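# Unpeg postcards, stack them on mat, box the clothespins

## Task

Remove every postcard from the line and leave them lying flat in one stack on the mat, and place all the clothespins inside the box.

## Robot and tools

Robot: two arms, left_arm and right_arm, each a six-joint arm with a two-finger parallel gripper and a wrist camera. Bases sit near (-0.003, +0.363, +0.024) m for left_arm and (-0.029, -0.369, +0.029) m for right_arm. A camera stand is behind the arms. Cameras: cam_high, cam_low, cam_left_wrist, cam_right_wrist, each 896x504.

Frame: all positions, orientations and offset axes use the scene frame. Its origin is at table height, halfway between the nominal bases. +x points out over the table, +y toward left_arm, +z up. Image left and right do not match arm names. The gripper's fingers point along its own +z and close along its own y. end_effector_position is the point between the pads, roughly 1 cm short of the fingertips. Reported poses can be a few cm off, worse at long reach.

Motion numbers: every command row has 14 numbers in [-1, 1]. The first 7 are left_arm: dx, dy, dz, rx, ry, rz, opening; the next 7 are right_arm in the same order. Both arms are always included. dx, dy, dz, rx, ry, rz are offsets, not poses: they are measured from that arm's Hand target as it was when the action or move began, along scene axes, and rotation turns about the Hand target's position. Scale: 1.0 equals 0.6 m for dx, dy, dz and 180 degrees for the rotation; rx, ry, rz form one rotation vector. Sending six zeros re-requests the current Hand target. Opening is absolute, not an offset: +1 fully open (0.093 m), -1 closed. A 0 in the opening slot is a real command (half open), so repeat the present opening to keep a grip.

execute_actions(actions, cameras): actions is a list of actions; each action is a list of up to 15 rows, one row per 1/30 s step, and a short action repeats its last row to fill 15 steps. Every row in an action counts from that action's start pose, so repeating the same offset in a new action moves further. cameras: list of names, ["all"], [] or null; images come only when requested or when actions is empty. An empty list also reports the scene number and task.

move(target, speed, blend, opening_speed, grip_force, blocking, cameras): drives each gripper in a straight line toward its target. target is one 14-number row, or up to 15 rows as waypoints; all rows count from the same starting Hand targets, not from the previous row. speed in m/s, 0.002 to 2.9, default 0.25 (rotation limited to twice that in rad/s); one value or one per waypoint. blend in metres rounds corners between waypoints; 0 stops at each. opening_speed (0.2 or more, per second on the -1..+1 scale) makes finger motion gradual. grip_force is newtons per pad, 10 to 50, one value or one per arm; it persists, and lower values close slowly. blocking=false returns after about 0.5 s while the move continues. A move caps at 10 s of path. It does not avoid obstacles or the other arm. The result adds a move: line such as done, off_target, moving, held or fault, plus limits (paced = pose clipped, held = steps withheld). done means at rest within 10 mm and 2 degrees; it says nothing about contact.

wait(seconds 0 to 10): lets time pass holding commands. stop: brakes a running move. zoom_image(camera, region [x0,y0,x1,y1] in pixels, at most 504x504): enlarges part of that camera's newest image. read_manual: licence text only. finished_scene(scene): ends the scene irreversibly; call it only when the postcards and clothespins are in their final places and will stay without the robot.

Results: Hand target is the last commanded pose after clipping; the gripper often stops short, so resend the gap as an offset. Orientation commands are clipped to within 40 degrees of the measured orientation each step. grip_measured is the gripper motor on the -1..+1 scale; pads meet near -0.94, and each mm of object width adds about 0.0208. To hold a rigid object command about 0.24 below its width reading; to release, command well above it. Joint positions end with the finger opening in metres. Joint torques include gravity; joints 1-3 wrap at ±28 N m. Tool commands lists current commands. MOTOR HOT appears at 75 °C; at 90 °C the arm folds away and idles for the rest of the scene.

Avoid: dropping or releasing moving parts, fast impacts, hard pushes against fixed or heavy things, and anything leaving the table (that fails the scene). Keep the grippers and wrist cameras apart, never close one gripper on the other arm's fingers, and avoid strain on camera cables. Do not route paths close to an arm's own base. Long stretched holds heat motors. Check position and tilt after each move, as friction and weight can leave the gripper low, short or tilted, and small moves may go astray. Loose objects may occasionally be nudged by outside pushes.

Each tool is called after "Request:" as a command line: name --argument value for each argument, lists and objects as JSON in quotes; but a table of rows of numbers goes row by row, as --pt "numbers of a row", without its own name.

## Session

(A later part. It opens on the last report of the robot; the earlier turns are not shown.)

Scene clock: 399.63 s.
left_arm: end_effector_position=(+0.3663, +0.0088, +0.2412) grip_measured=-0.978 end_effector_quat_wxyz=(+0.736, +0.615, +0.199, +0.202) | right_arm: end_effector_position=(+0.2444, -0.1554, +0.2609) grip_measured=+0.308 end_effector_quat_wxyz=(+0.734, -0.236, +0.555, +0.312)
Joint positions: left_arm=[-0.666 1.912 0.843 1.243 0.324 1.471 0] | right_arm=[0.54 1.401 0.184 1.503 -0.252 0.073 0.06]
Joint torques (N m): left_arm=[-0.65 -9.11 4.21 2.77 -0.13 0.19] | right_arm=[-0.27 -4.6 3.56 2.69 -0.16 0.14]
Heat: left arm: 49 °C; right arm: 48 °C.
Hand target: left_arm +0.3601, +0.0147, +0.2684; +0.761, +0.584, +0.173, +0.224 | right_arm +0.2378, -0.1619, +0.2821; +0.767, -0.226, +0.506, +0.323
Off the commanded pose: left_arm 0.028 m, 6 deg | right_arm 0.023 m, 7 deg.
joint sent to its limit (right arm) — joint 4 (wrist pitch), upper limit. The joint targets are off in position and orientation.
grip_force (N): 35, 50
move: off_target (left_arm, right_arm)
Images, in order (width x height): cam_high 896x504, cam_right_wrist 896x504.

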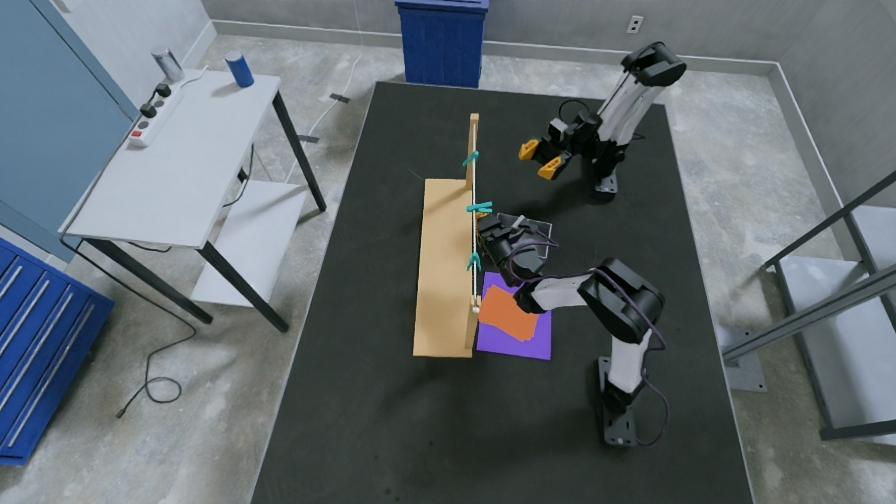

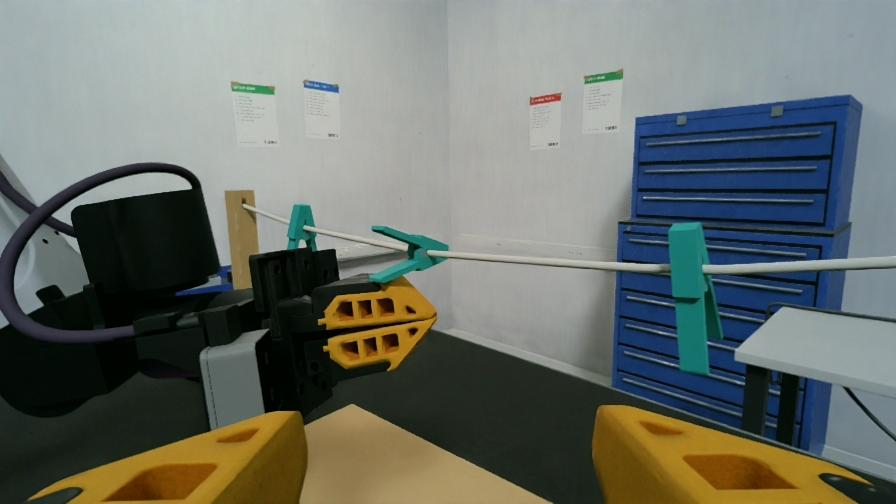

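Request:
move --pt "0 0.02 0.0 0 0 0 -1 0 0 0 0 0 0 0.31" --pt "0.0 0.02 0.035 0 0 0 -1 0 0 0 0 0 0 0.31" --speed 0.05 --cameras '["cam_right_wrist","cam_high","cam_left_wrist"]'

Request:
zoom_image --camera "cam_right_wrist" --region '[300, 170, 550, 370]'

Request:
zoom_image --camera "cam_high" --region '[420, 150, 560, 300]'

Scene clock: 414.60 s.
left_arm: end_effector_position=(+0.3642, +0.0250, +0.2633) grip_measured=-0.978 end_effector_quat_wxyz=(+0.745, +0.602, +0.191, +0.215) | right_arm: end_effector_position=(+0.2444, -0.1554, +0.2609) grip_measured=+0.308 end_effector_quat_wxyz=(+0.734, -0.236, +0.555, +0.312)
Joint positions: left_arm=[-0.637 1.843 0.814 1.246 0.343 1.471 0] | right_arm=[0.54 1.401 0.184 1.503 -0.252 0.073 0.06]
Joint torques (N m): left_arm=[0.12 -9.83 6.39 2 0.08 0.1] | right_arm=[-0.34 -4.57 3.58 2.69 -0.15 0.14]
Heat: left arm: 50 °C; right arm: 49 °C.
Hand target: left_arm +0.3601, +0.0267, +0.2894; +0.761, +0.584, +0.173, +0.224 | right_arm +0.2378, -0.1619, +0.2821; +0.767, -0.226, +0.506, +0.323
Off the commanded pose: left_arm 0.026 m, 4 deg | right_arm 0.023 m, 7 deg.
joint sent to its limit (right arm) — joint 4 (wrist pitch), upper limit. The joint targets are off in position and orientation.
grip_force (N): 35, 50
move: off_target (left_arm, right_arm)
Images, in order (width x height): cam_high 896x504, cam_left_wrist 896x504, cam_right_wrist 896x504.

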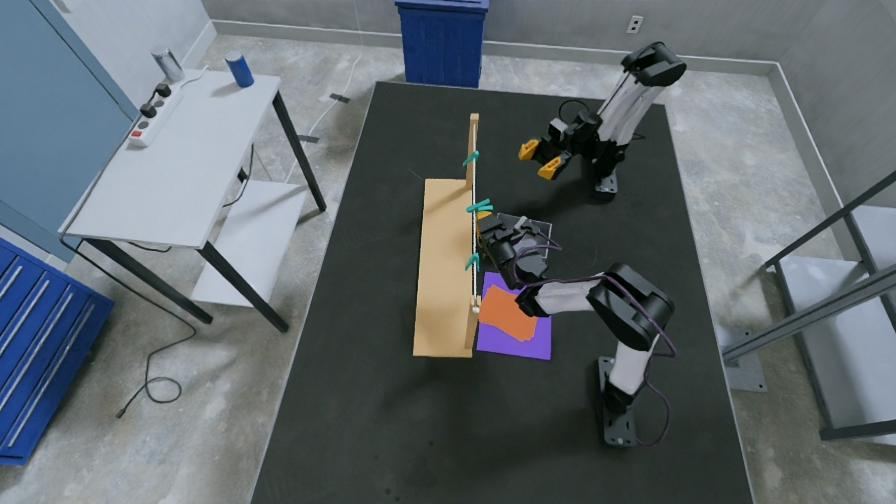

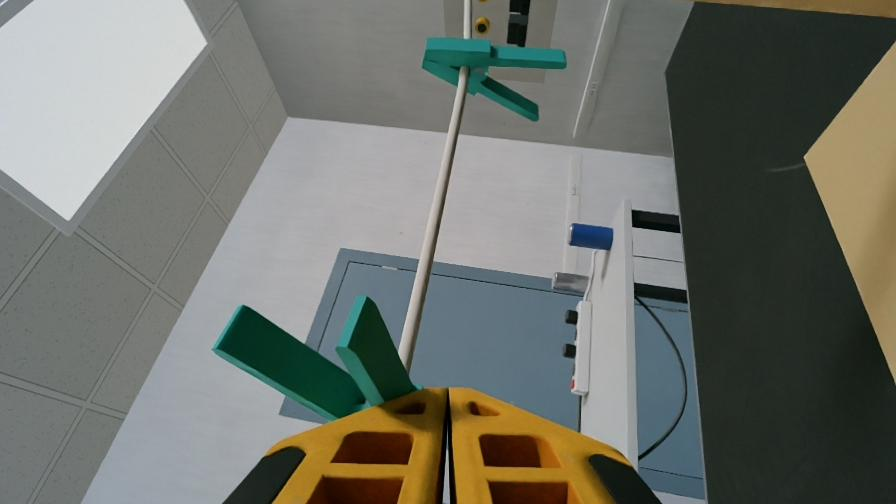

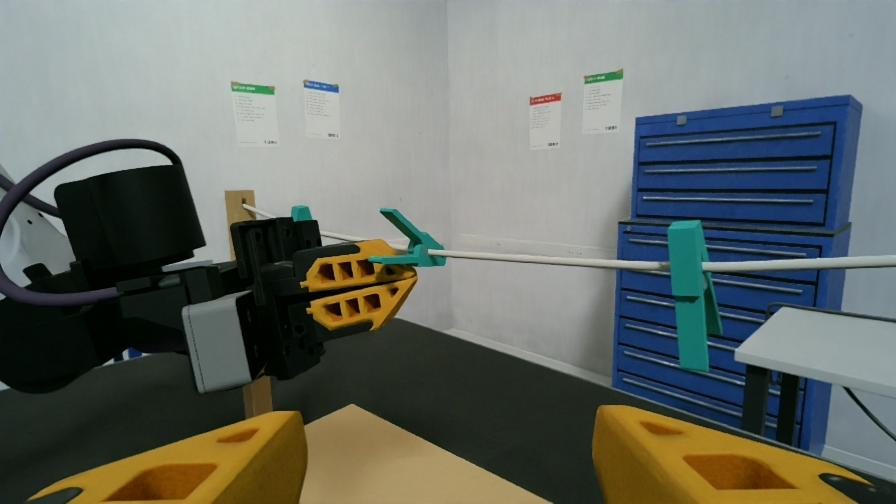

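Scaled by 2.016 from the camera's 896x504 image, which has a finer 1280x720 frame.

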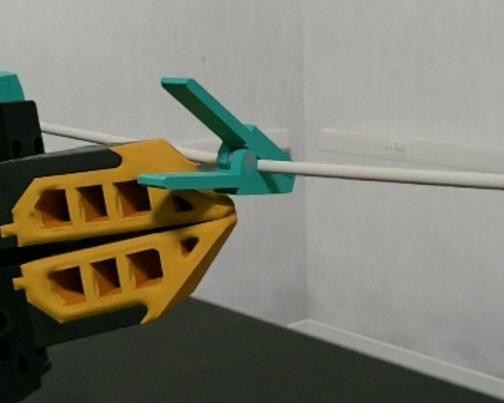

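Scaled by 3.360 from the camera's 896x504 image, which has a finer 1280x720 frame.

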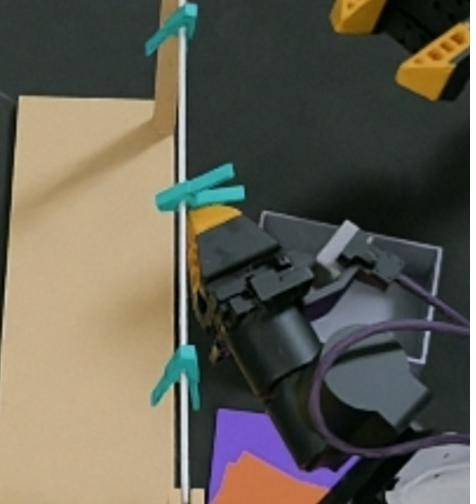

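Request:
move --pt "0.008 -0.015 0.0 0 0 0 -1 0 0 0 0 0 0 0.31" --pt "0.012 -0.018 0.03 0 0 0 -1 0 0 0 0 0 0 0.31" --speed 0.05 --cameras '["cam_right_wrist","cam_high","cam_left_wrist"]'

Request:
zoom_image --camera "cam_right_wrist" --region '[300, 170, 550, 370]'

Request:
zoom_image --camera "cam_high" --region '[420, 150, 560, 300]'

Scene clock: 416.87 s.
left_arm: end_effector_position=(+0.3702, +0.0206, +0.2787) grip_measured=-0.978 end_effector_quat_wxyz=(+0.749, +0.597, +0.187, +0.218) | right_arm: end_effector_position=(+0.2444, -0.1554, +0.2609) grip_measured=+0.308 end_effector_quat_wxyz=(+0.734, -0.236, +0.555, +0.312)
Joint positions: left_arm=[-0.637 1.834 0.866 1.2 0.343 1.471 0] | right_arm=[0.54 1.401 0.184 1.503 -0.252 0.073 0.06]
Joint torques (N m): left_arm=[-0.87 -10.13 8.62 1.58 -0.07 0.13] | right_arm=[-0.31 -4.63 3.56 2.69 -0.17 0.14]
Heat: left arm: 50 °C; right arm: 49 °C.
Hand target: left_arm +0.3673, +0.0159, +0.3074; +0.761, +0.584, +0.173, +0.224 | right_arm +0.2378, -0.1619, +0.2821; +0.767, -0.226, +0.506, +0.323
Off the commanded pose: left_arm 0.029 m, 3 deg | right_arm 0.023 m, 7 deg.
joint sent to its limit (right arm) — joint 4 (wrist pitch), upper limit. The joint targets are off in position and orientation.
grip_force (N): 35, 50
move: off_target (left_arm, right_arm)
Images, in order (width x height): cam_high 896x504, cam_left_wrist 896x504, cam_right_wrist 896x504.

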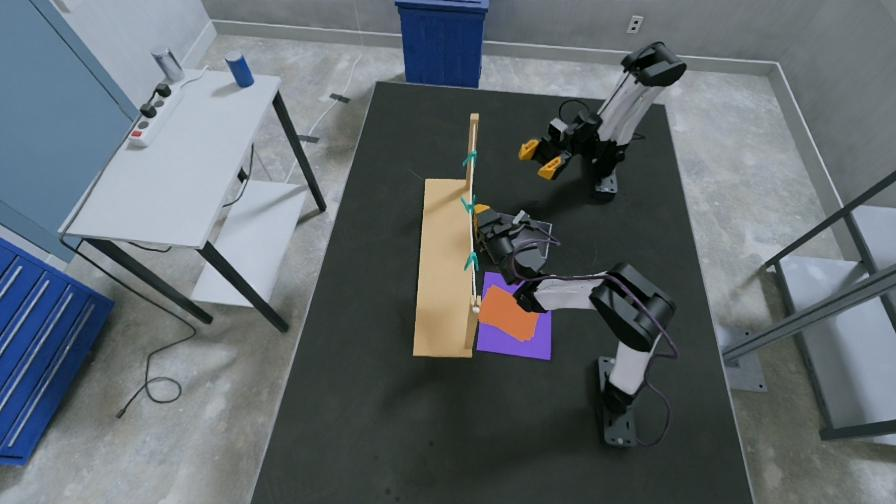

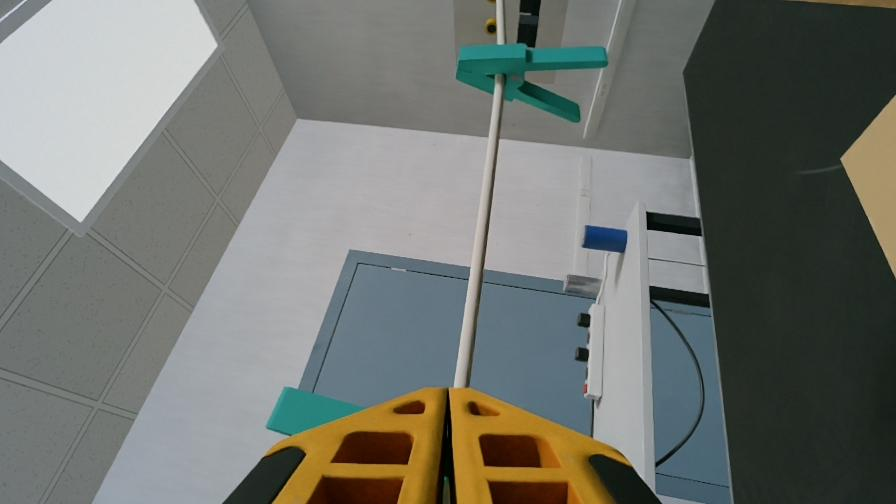

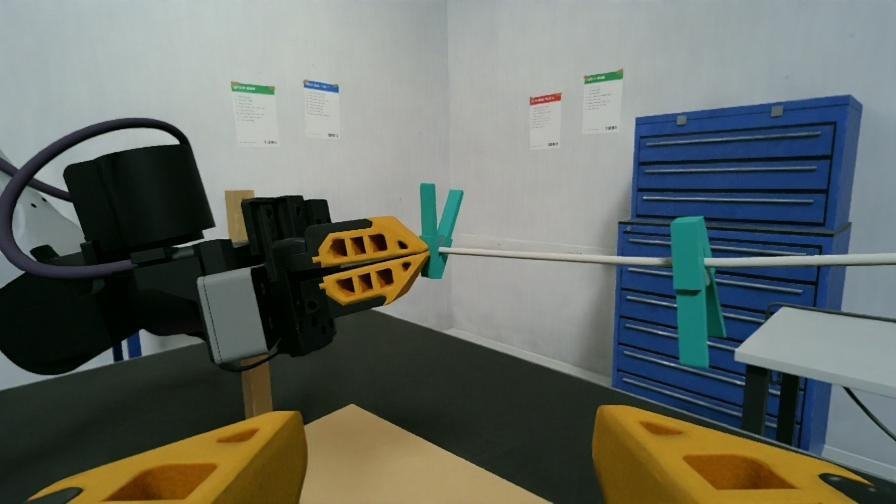

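Scaled by 2.016 from the camera's 896x504 image, which has a finer 1280x720 frame.

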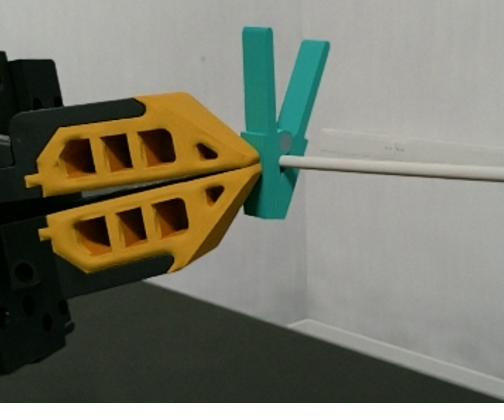

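Scaled by 3.360 from the camera's 896x504 image, which has a finer 1280x720 frame.

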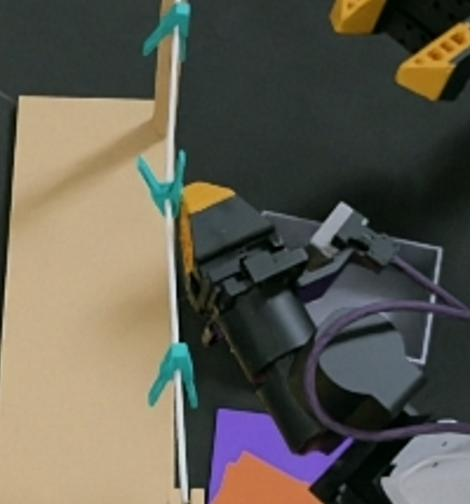

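Request:
move --pt "0 0 0 0 0 0 -1 0.05 0.05 0.14 -0.06 0.035 0.055 0.1" --pt "0 0 0 0 0 0 -1 0.15 0.16 0.16 -0.1847 0.1046 0.1669 0.1" --speed 0.12 --blend '[0.03,0]' --cameras '["all"]'

Request:
zoom_image --camera "cam_high" --region '[420, 150, 560, 300]'

Scene clock: 423.00 s.
left_arm: end_effector_position=(+0.3697, +0.0200, +0.2787) grip_measured=-0.978 end_effector_quat_wxyz=(+0.749, +0.597, +0.187, +0.218) | right_arm: end_effector_position=(+0.3320, -0.0655, +0.3604) grip_measured=+0.102 end_effector_quat_wxyz=(+0.465, -0.486, +0.635, +0.379)
Joint positions: left_arm=[-0.639 1.834 0.866 1.2 0.343 1.471 0] | right_arm=[0.422 1.638 1.529 -0.335 -0.864 -0.316 0.05]
Joint torques (N m): left_arm=[-0.85 -10.17 8.62 1.58 -0.08 0.11] | right_arm=[0.39 -6.86 10.17 1.61 -0.47 -0.13]
Heat: left arm: 48 °C; right arm: 48 °C.
Hand target: left_arm +0.3673, +0.0159, +0.3074; +0.761, +0.584, +0.173, +0.224 | right_arm +0.3278, -0.0659, +0.3781; +0.473, -0.499, +0.617, +0.383
Off the commanded pose: left_arm 0.029 m, 3 deg | right_arm 0.018 m, 3 deg.
grip_force (N): 35, 50
move: off_target (left_arm, right_arm)

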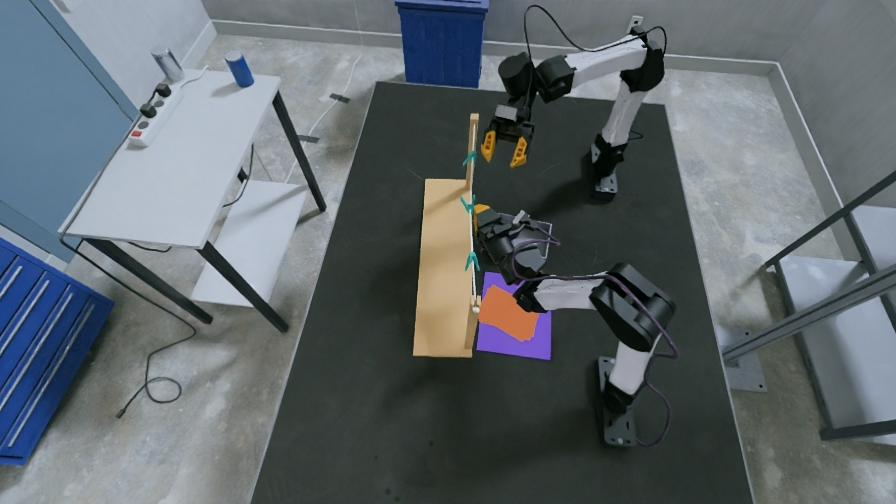

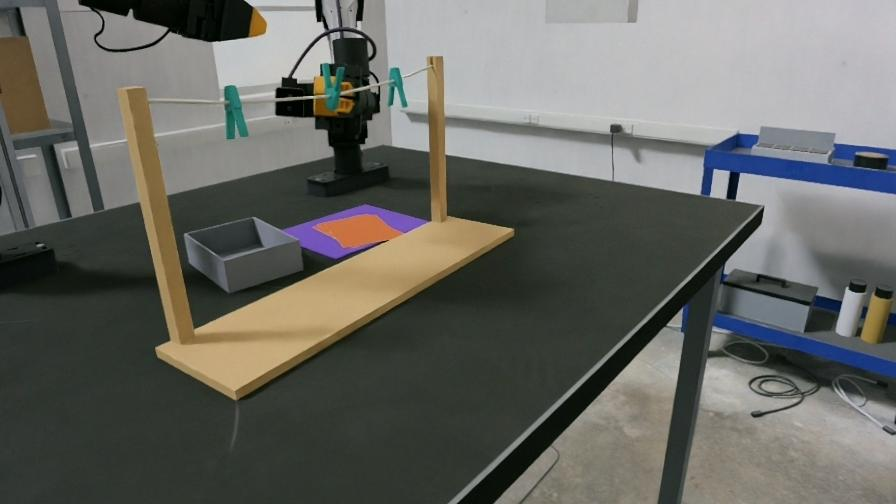

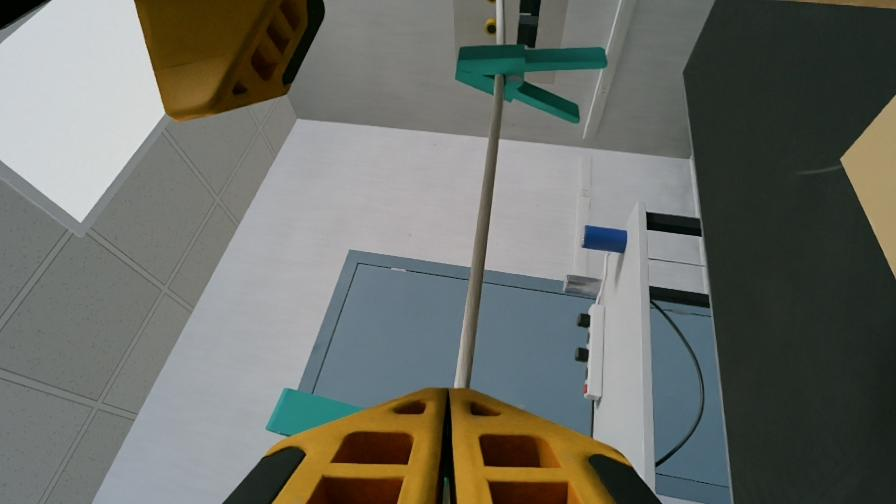

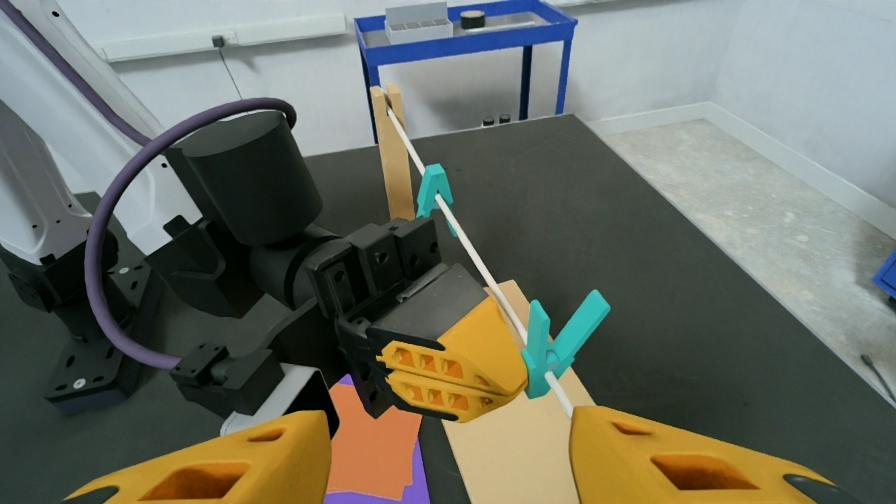

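Scaled by 3.360 from the camera's 896x504 image, which has a finer 1280x720 frame.

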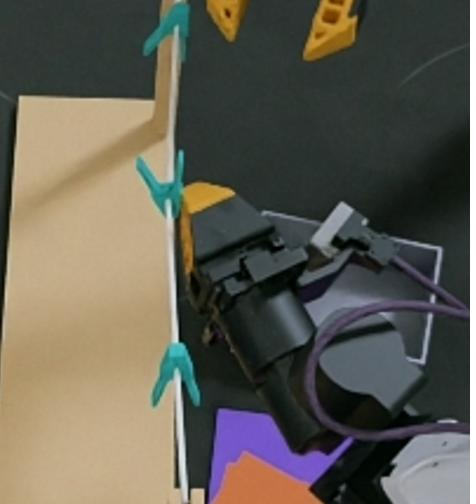

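Request:
move --pt "0 0 0 0 0 0 -1 0.107 0.113 -0.01 0 0 0 0.05" --speed 0.1 --cameras '["cam_low","cam_right_wrist","cam_high"]'

Request:
zoom_image --camera "cam_low" --region '[230, 20, 430, 160]'

Scene clock: 425.47 s.
left_arm: end_effector_position=(+0.3697, +0.0200, +0.2787) grip_measured=-0.978 end_effector_quat_wxyz=(+0.749, +0.597, +0.187, +0.218) | right_arm: end_effector_position=(+0.3920, +0.0029, +0.3557) grip_measured=+0.052 end_effector_quat_wxyz=(+0.465, -0.502, +0.617, +0.388)
Joint positions: left_arm=[-0.639 1.834 0.866 1.2 0.343 1.471 0] | right_arm=[0.497 1.991 1.934 -0.35 -0.836 -0.296 0.048]
Joint torques (N m): left_arm=[-0.87 -10.17 8.64 1.58 -0.05 0.13] | right_arm=[0.65 -9.96 10.1 1.64 0.03 0.12]
Heat: left arm: 48 °C; right arm: 47 °C.
Hand target: left_arm +0.3673, +0.0159, +0.3074; +0.761, +0.584, +0.173, +0.224 | right_arm +0.3920, +0.0019, +0.3721; +0.473, -0.499, +0.617, +0.383
Off the commanded pose: left_arm 0.029 m, 3 deg | right_arm 0.016 m, 1 deg.
grip_force (N): 35, 50
move: off_target (left_arm, right_arm)
Images, in order (width x height): cam_high 896x504, cam_low 896x504, cam_right_wrist 896x504.

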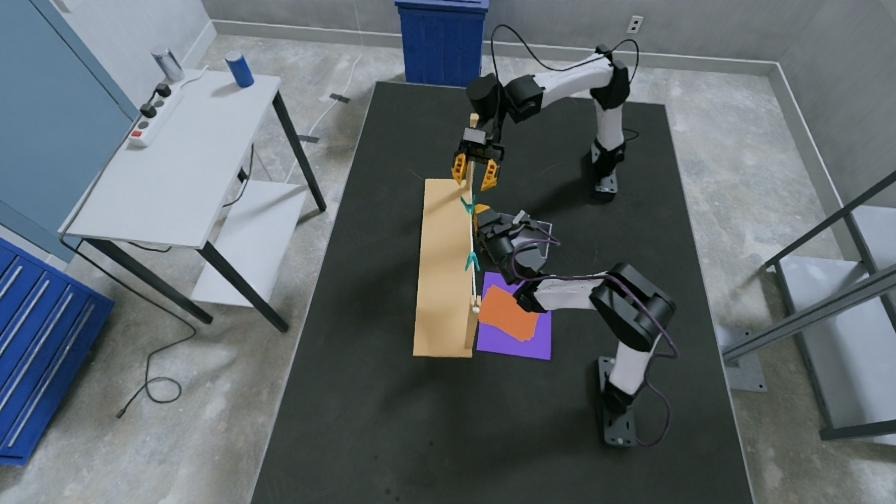

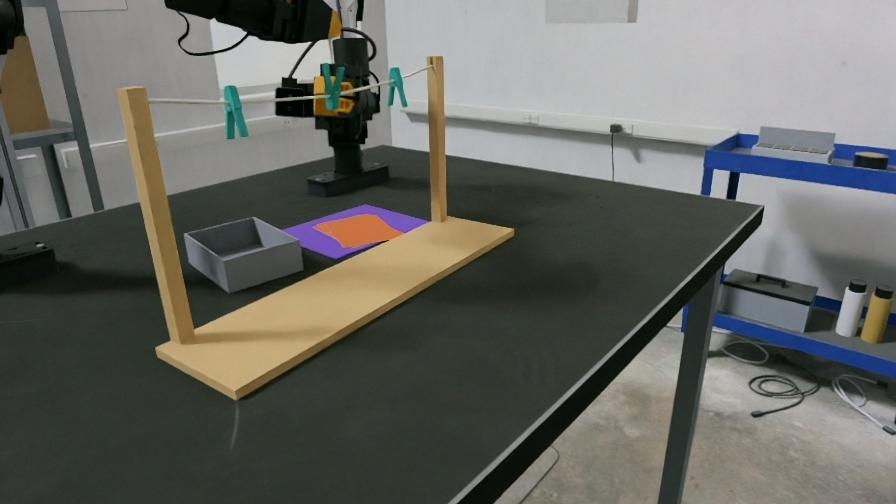

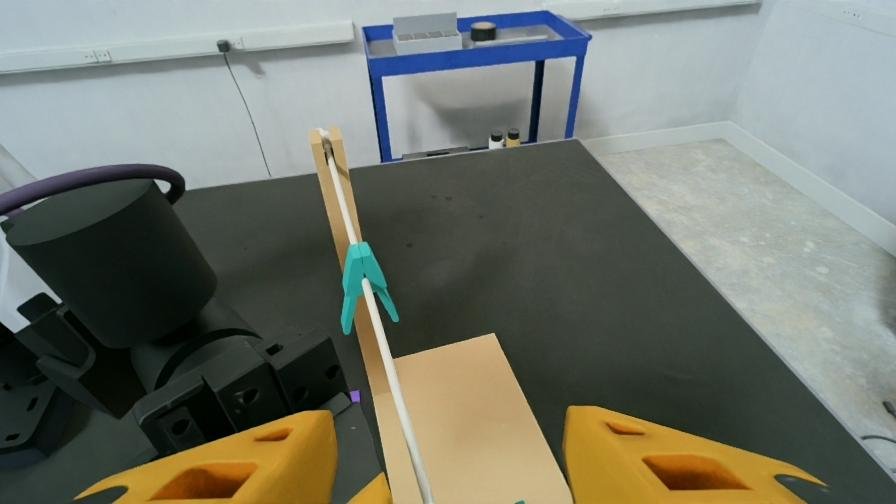

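Scaled by 2.520 from the camera's 896x504 image, which has a finer 1280x720 frame.

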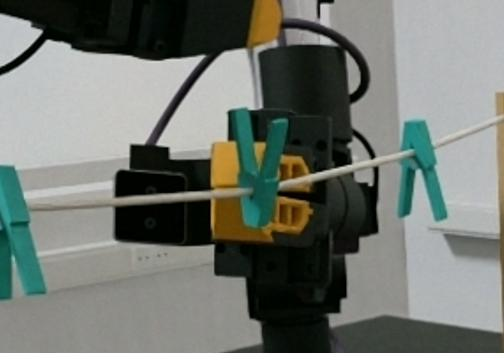

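Request:
move --pt "0 0 0 0 0 0 -1 0.0075 0 -0.05 0 0 0 0.05" --pt "0 0 0 0 0 0 -1 0.0075 0 -0.085 0 0 0 0.05" --speed 0.05 --blend '[0.01,0]' --cameras '["cam_low","cam_right_wrist","cam_high"]'

Request:
zoom_image --camera "cam_low" --region '[230, 20, 430, 160]'

Request:
zoom_image --camera "cam_high" --region '[420, 150, 560, 300]'

Scene clock: 427.73 s.
left_arm: end_effector_position=(+0.3687, +0.0189, +0.2787) grip_measured=-0.978 end_effector_quat_wxyz=(+0.749, +0.597, +0.186, +0.216) | right_arm: end_effector_position=(+0.3912, +0.0025, +0.3056) grip_measured=+0.052 end_effector_quat_wxyz=(+0.440, -0.497, +0.636, +0.393)
Joint positions: left_arm=[-0.642 1.834 0.866 1.2 0.343 1.471 0] | right_arm=[0.497 1.991 1.778 -0.258 -0.836 -0.296 0.048]
Joint torques (N m): left_arm=[-0.84 -10.17 8.58 1.59 -0.07 0.13] | right_arm=[0.21 -10.84 5.39 2.59 -0.05 0.05]
Heat: left arm: 48 °C; right arm: 47 °C.
Hand target: left_arm +0.3673, +0.0159, +0.3074; +0.761, +0.584, +0.173, +0.224 | right_arm +0.3965, +0.0019, +0.3211; +0.473, -0.499, +0.617, +0.383
Off the commanded pose: left_arm 0.029 m, 3 deg | right_arm 0.016 m, 5 deg.
grip_force (N): 35, 50
move: off_target (left_arm, right_arm)
Images, in order (width x height): cam_high 896x504, cam_low 896x504, cam_right_wrist 896x504.

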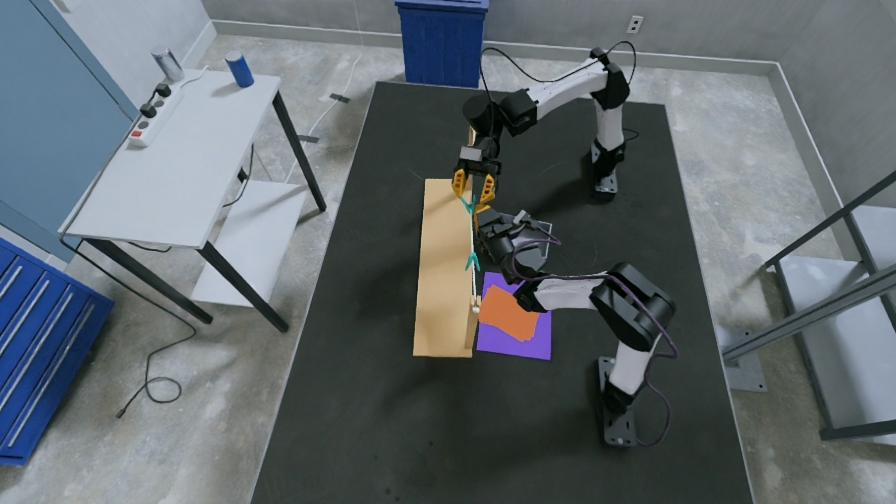

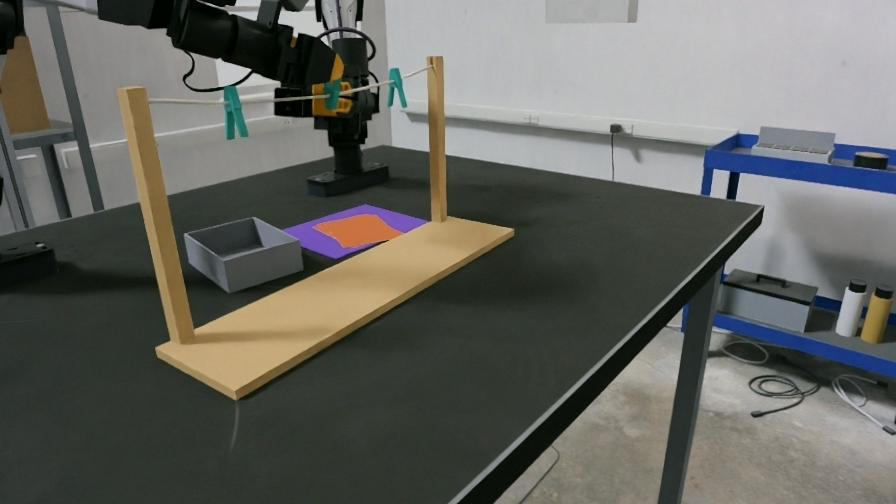

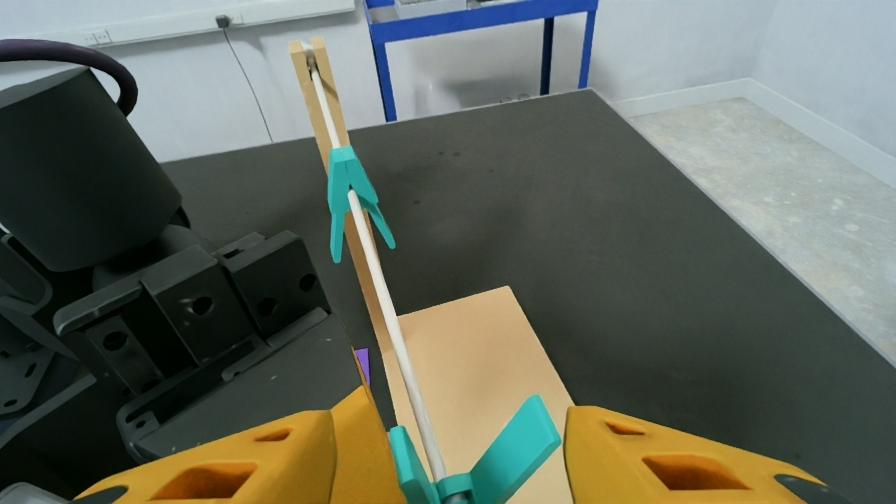

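Scaled by 2.520 from the camera's 896x504 image, which has a finer 1280x720 frame.

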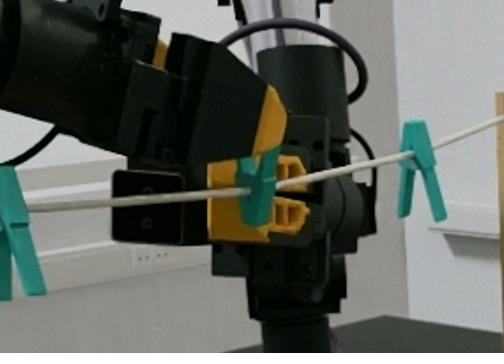

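Scaled by 3.360 from the camera's 896x504 image, which has a finer 1280x720 frame.

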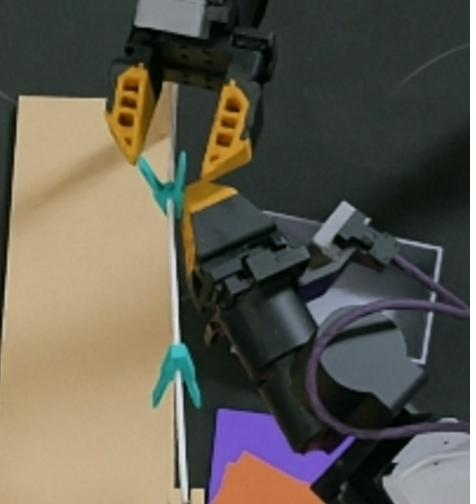

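Request:
move --pt "0 0 0 0 0 0 -1 0 0 0 0 0 0 -0.25" --opening_speed 0.5 --cameras '["cam_low","cam_right_wrist"]'

Request:
zoom_image --camera "cam_low" --region '[230, 20, 430, 160]'

Scene clock: 429.37 s.
left_arm: end_effector_position=(+0.3687, +0.0189, +0.2787) grip_measured=-0.978 end_effector_quat_wxyz=(+0.749, +0.597, +0.186, +0.216) | right_arm: end_effector_position=(+0.3913, +0.0025, +0.3059) grip_measured=-0.247 end_effector_quat_wxyz=(+0.441, -0.498, +0.636, +0.393)
Joint positions: left_arm=[-0.642 1.834 0.866 1.2 0.343 1.471 0] | right_arm=[0.497 1.991 1.778 -0.257 -0.836 -0.296 0.033]
Joint torques (N m): left_arm=[-0.83 -10.17 8.62 1.59 -0.05 0.13] | right_arm=[0.31 -10.84 5.37 2.58 -0.04 0.04]
Heat: left arm: 48 °C; right arm: 47 °C.
Hand target: left_arm +0.3673, +0.0159, +0.3074; +0.761, +0.584, +0.173, +0.224 | right_arm +0.3965, +0.0019, +0.3211; +0.473, -0.499, +0.617, +0.383
Off the commanded pose: left_arm 0.029 m, 3 deg | right_arm 0.016 m, 4 deg.
grip_force (N): 35, 50
move: off_target (left_arm, right_arm)
Images, in order (width x height): cam_low 896x504, cam_right_wrist 896x504.

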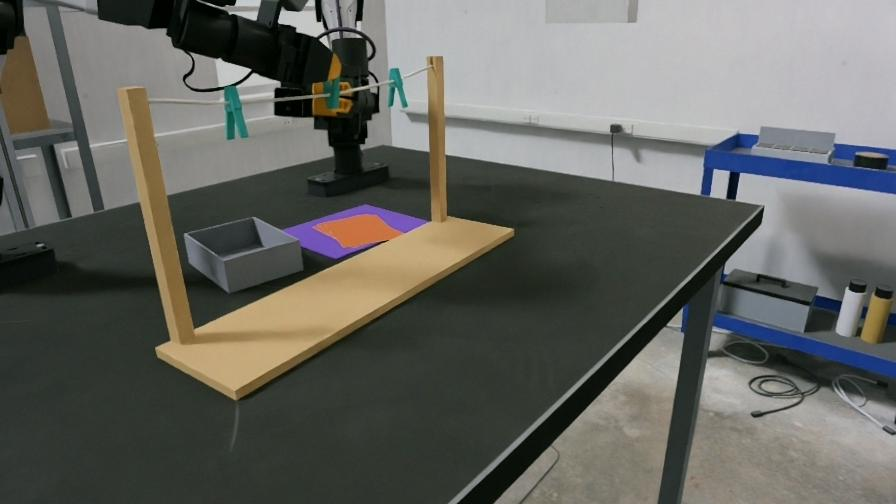

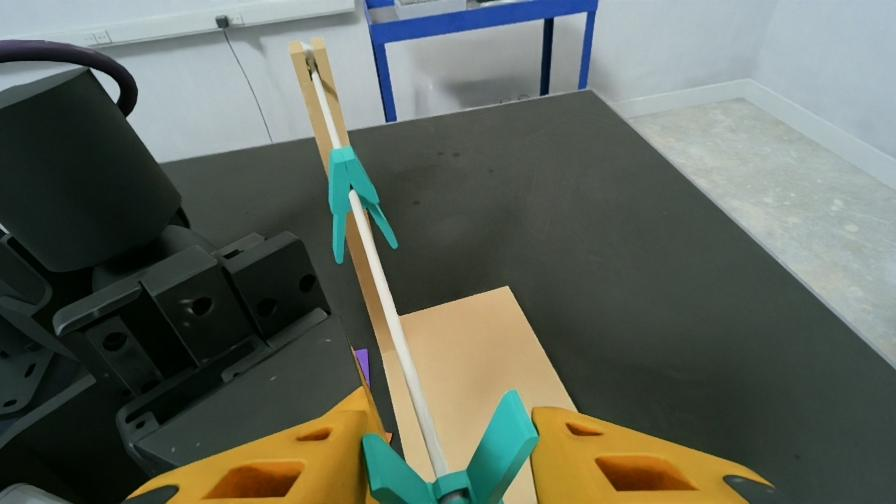

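Scaled by 2.520 from the camera's 896x504 image, which has a finer 1280x720 frame.

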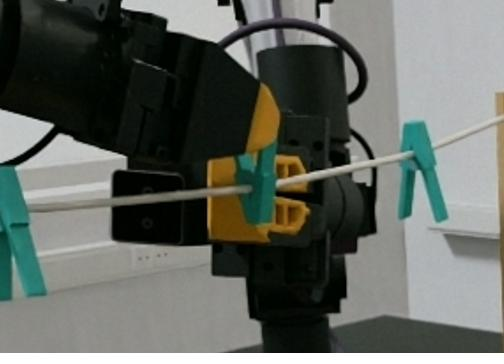

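Request:
move --pt "0 0 0 0 0 0 -1 0 0 0 0 0 0 -1" --opening_speed 0.6 --cameras '["cam_low","cam_right_wrist","cam_left_wrist"]'

Request:
zoom_image --camera "cam_low" --region '[230, 20, 430, 160]'

Request:
zoom_image --camera "cam_right_wrist" --region '[300, 330, 600, 504]'

Scene clock: 431.33 s.
left_arm: end_effector_position=(+0.3660, +0.0161, +0.2787) grip_measured=-0.978 end_effector_quat_wxyz=(+0.750, +0.598, +0.184, +0.214) | right_arm: end_effector_position=(+0.3914, +0.0026, +0.3061) grip_measured=-0.733 end_effector_quat_wxyz=(+0.441, -0.498, +0.635, +0.393)
Joint positions: left_arm=[-0.649 1.834 0.866 1.2 0.343 1.471 0] | right_arm=[0.497 1.991 1.778 -0.255 -0.836 -0.296 0.01]
Joint torques (N m): left_arm=[-0.85 -10.17 8.65 1.59 -0.08 0.13] | right_arm=[0.21 -10.84 5.39 2.56 -0.05 0.05]
Heat: left arm: 47 °C; right arm: 47 °C.
Hand target: left_arm +0.3673, +0.0159, +0.3074; +0.761, +0.584, +0.173, +0.224 | right_arm +0.3965, +0.0019, +0.3211; +0.473, -0.499, +0.617, +0.383
Off the commanded pose: left_arm 0.029 m, 3 deg | right_arm 0.016 m, 4 deg.
grip_force (N): 35, 50
move: off_target (left_arm, right_arm)
Images, in order (width x height): cam_low 896x504, cam_left_wrist 896x504, cam_right_wrist 896x504.

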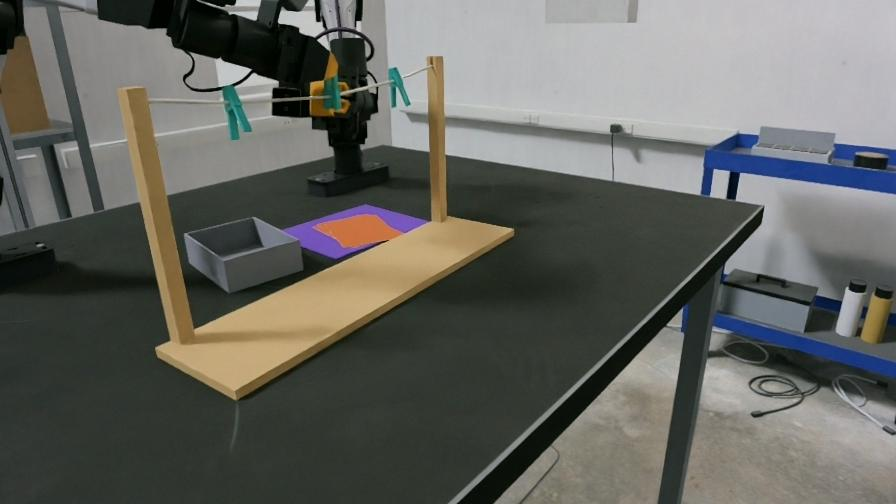

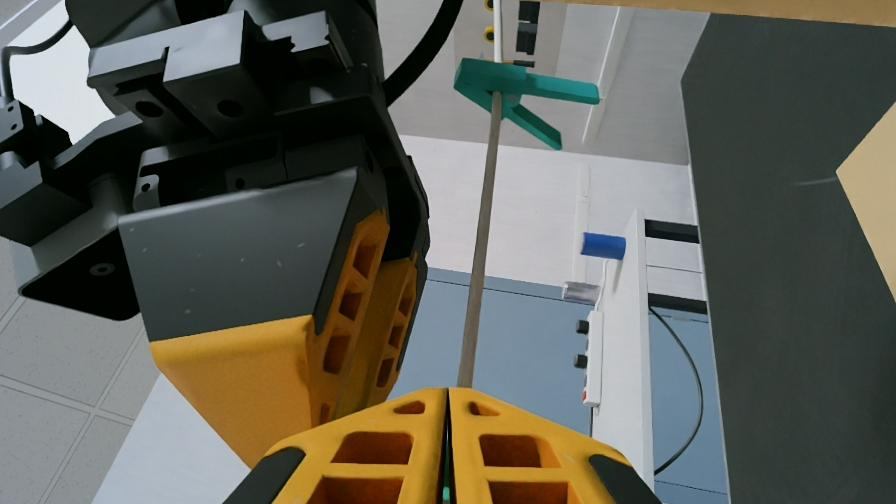

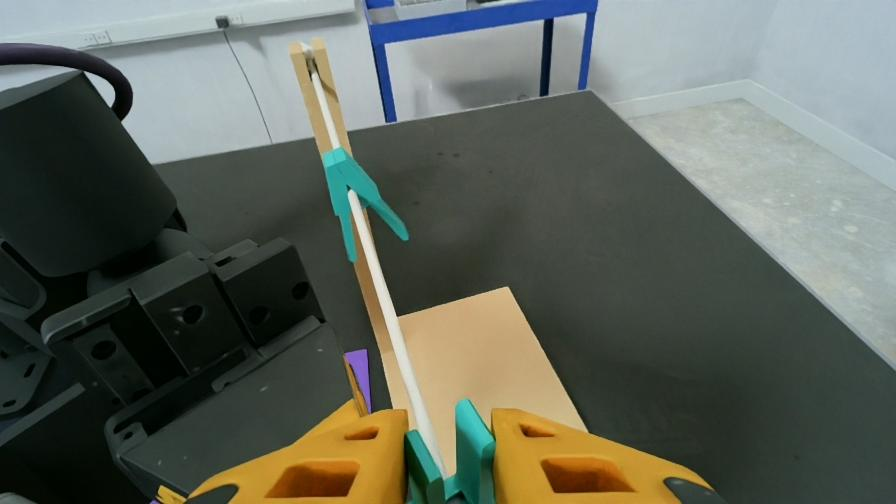

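Scaled by 2.520 from the camera's 896x504 image, which has a finer 1280x720 frame.

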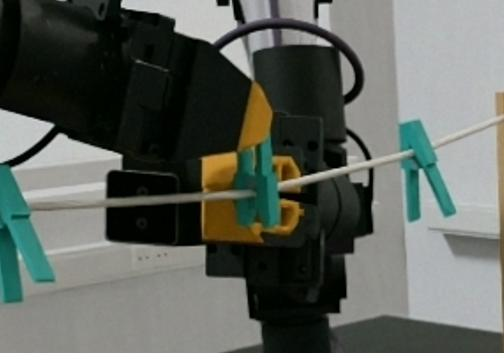

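Scaled by 1.680 from the camera's 896x504 image, which has a finer 1280x720 frame.

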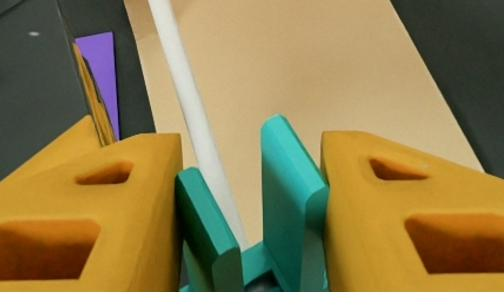

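Request:
move --pt "0 0 0 0 0 0 -1 0 0 0.15 0 0 0 -1" --speed 0.1 --cameras '["cam_low","cam_right_wrist","cam_high"]'

Request:
zoom_image --camera "cam_low" --region '[230, 0, 430, 140]'

Scene clock: 433.57 s.
left_arm: end_effector_position=(+0.3660, +0.0161, +0.2787) grip_measured=-0.978 end_effector_quat_wxyz=(+0.750, +0.598, +0.184, +0.214) | right_arm: end_effector_position=(+0.3977, +0.0060, +0.3956) grip_measured=-0.742 end_effector_quat_wxyz=(+0.463, -0.498, +0.620, +0.391)
Joint positions: left_arm=[-0.649 1.834 0.866 1.2 0.343 1.471 0] | right_arm=[0.497 2.083 2.238 -0.563 -0.836 -0.286 0.01]
Joint torques (N m): left_arm=[-0.81 -10.18 8.61 1.59 -0.07 0.13] | right_arm=[0.28 -10.28 9.62 1.64 -0.01 0.01]
Heat: left arm: 47 °C; right arm: 47 °C.
Hand target: left_arm +0.3673, +0.0159, +0.3074; +0.761, +0.584, +0.173, +0.224 | right_arm +0.3965, +0.0019, +0.4111; +0.473, -0.499, +0.617, +0.383
Off the commanded pose: left_arm 0.029 m, 3 deg | right_arm 0.016 m, 2 deg.
grip_force (N): 35, 50
move: off_target (left_arm, right_arm)
Images, in order (width x height): cam_high 896x504, cam_low 896x504, cam_right_wrist 896x504.

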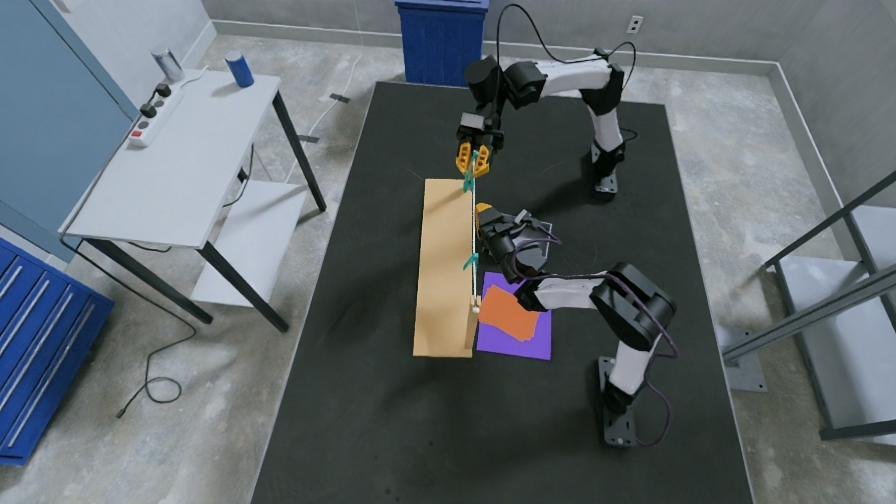

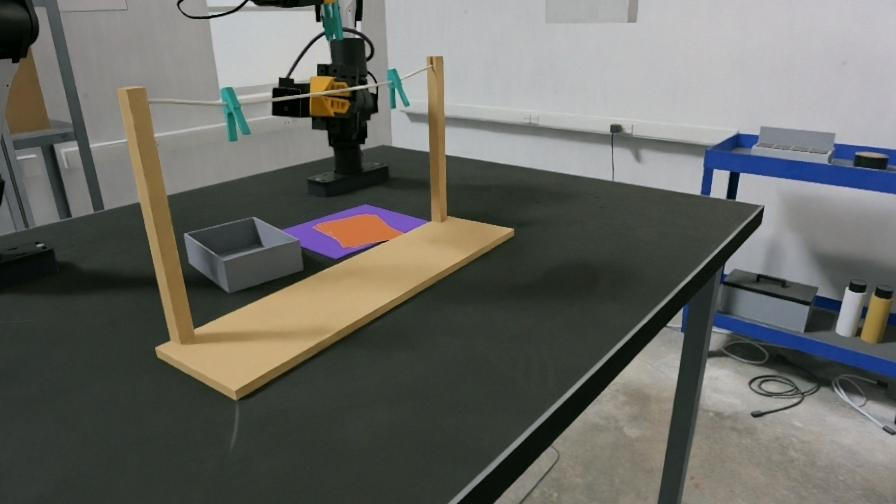

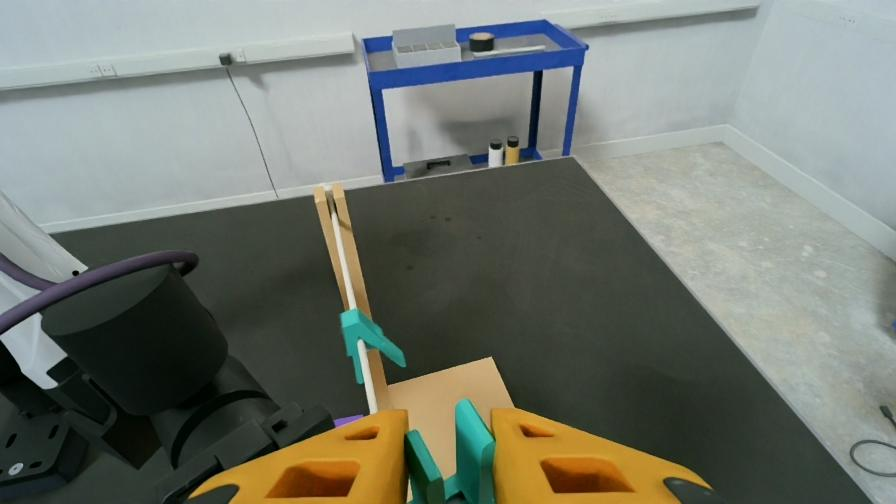

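Scaled by 2.520 from the camera's 896x504 image, which has a finer 1280x720 frame.

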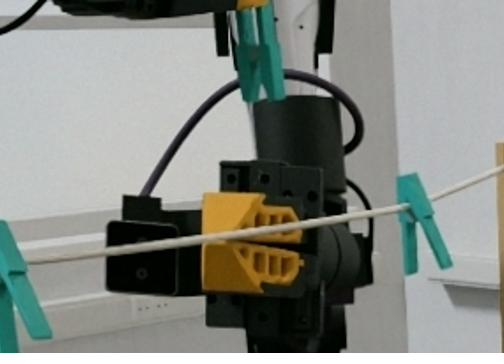

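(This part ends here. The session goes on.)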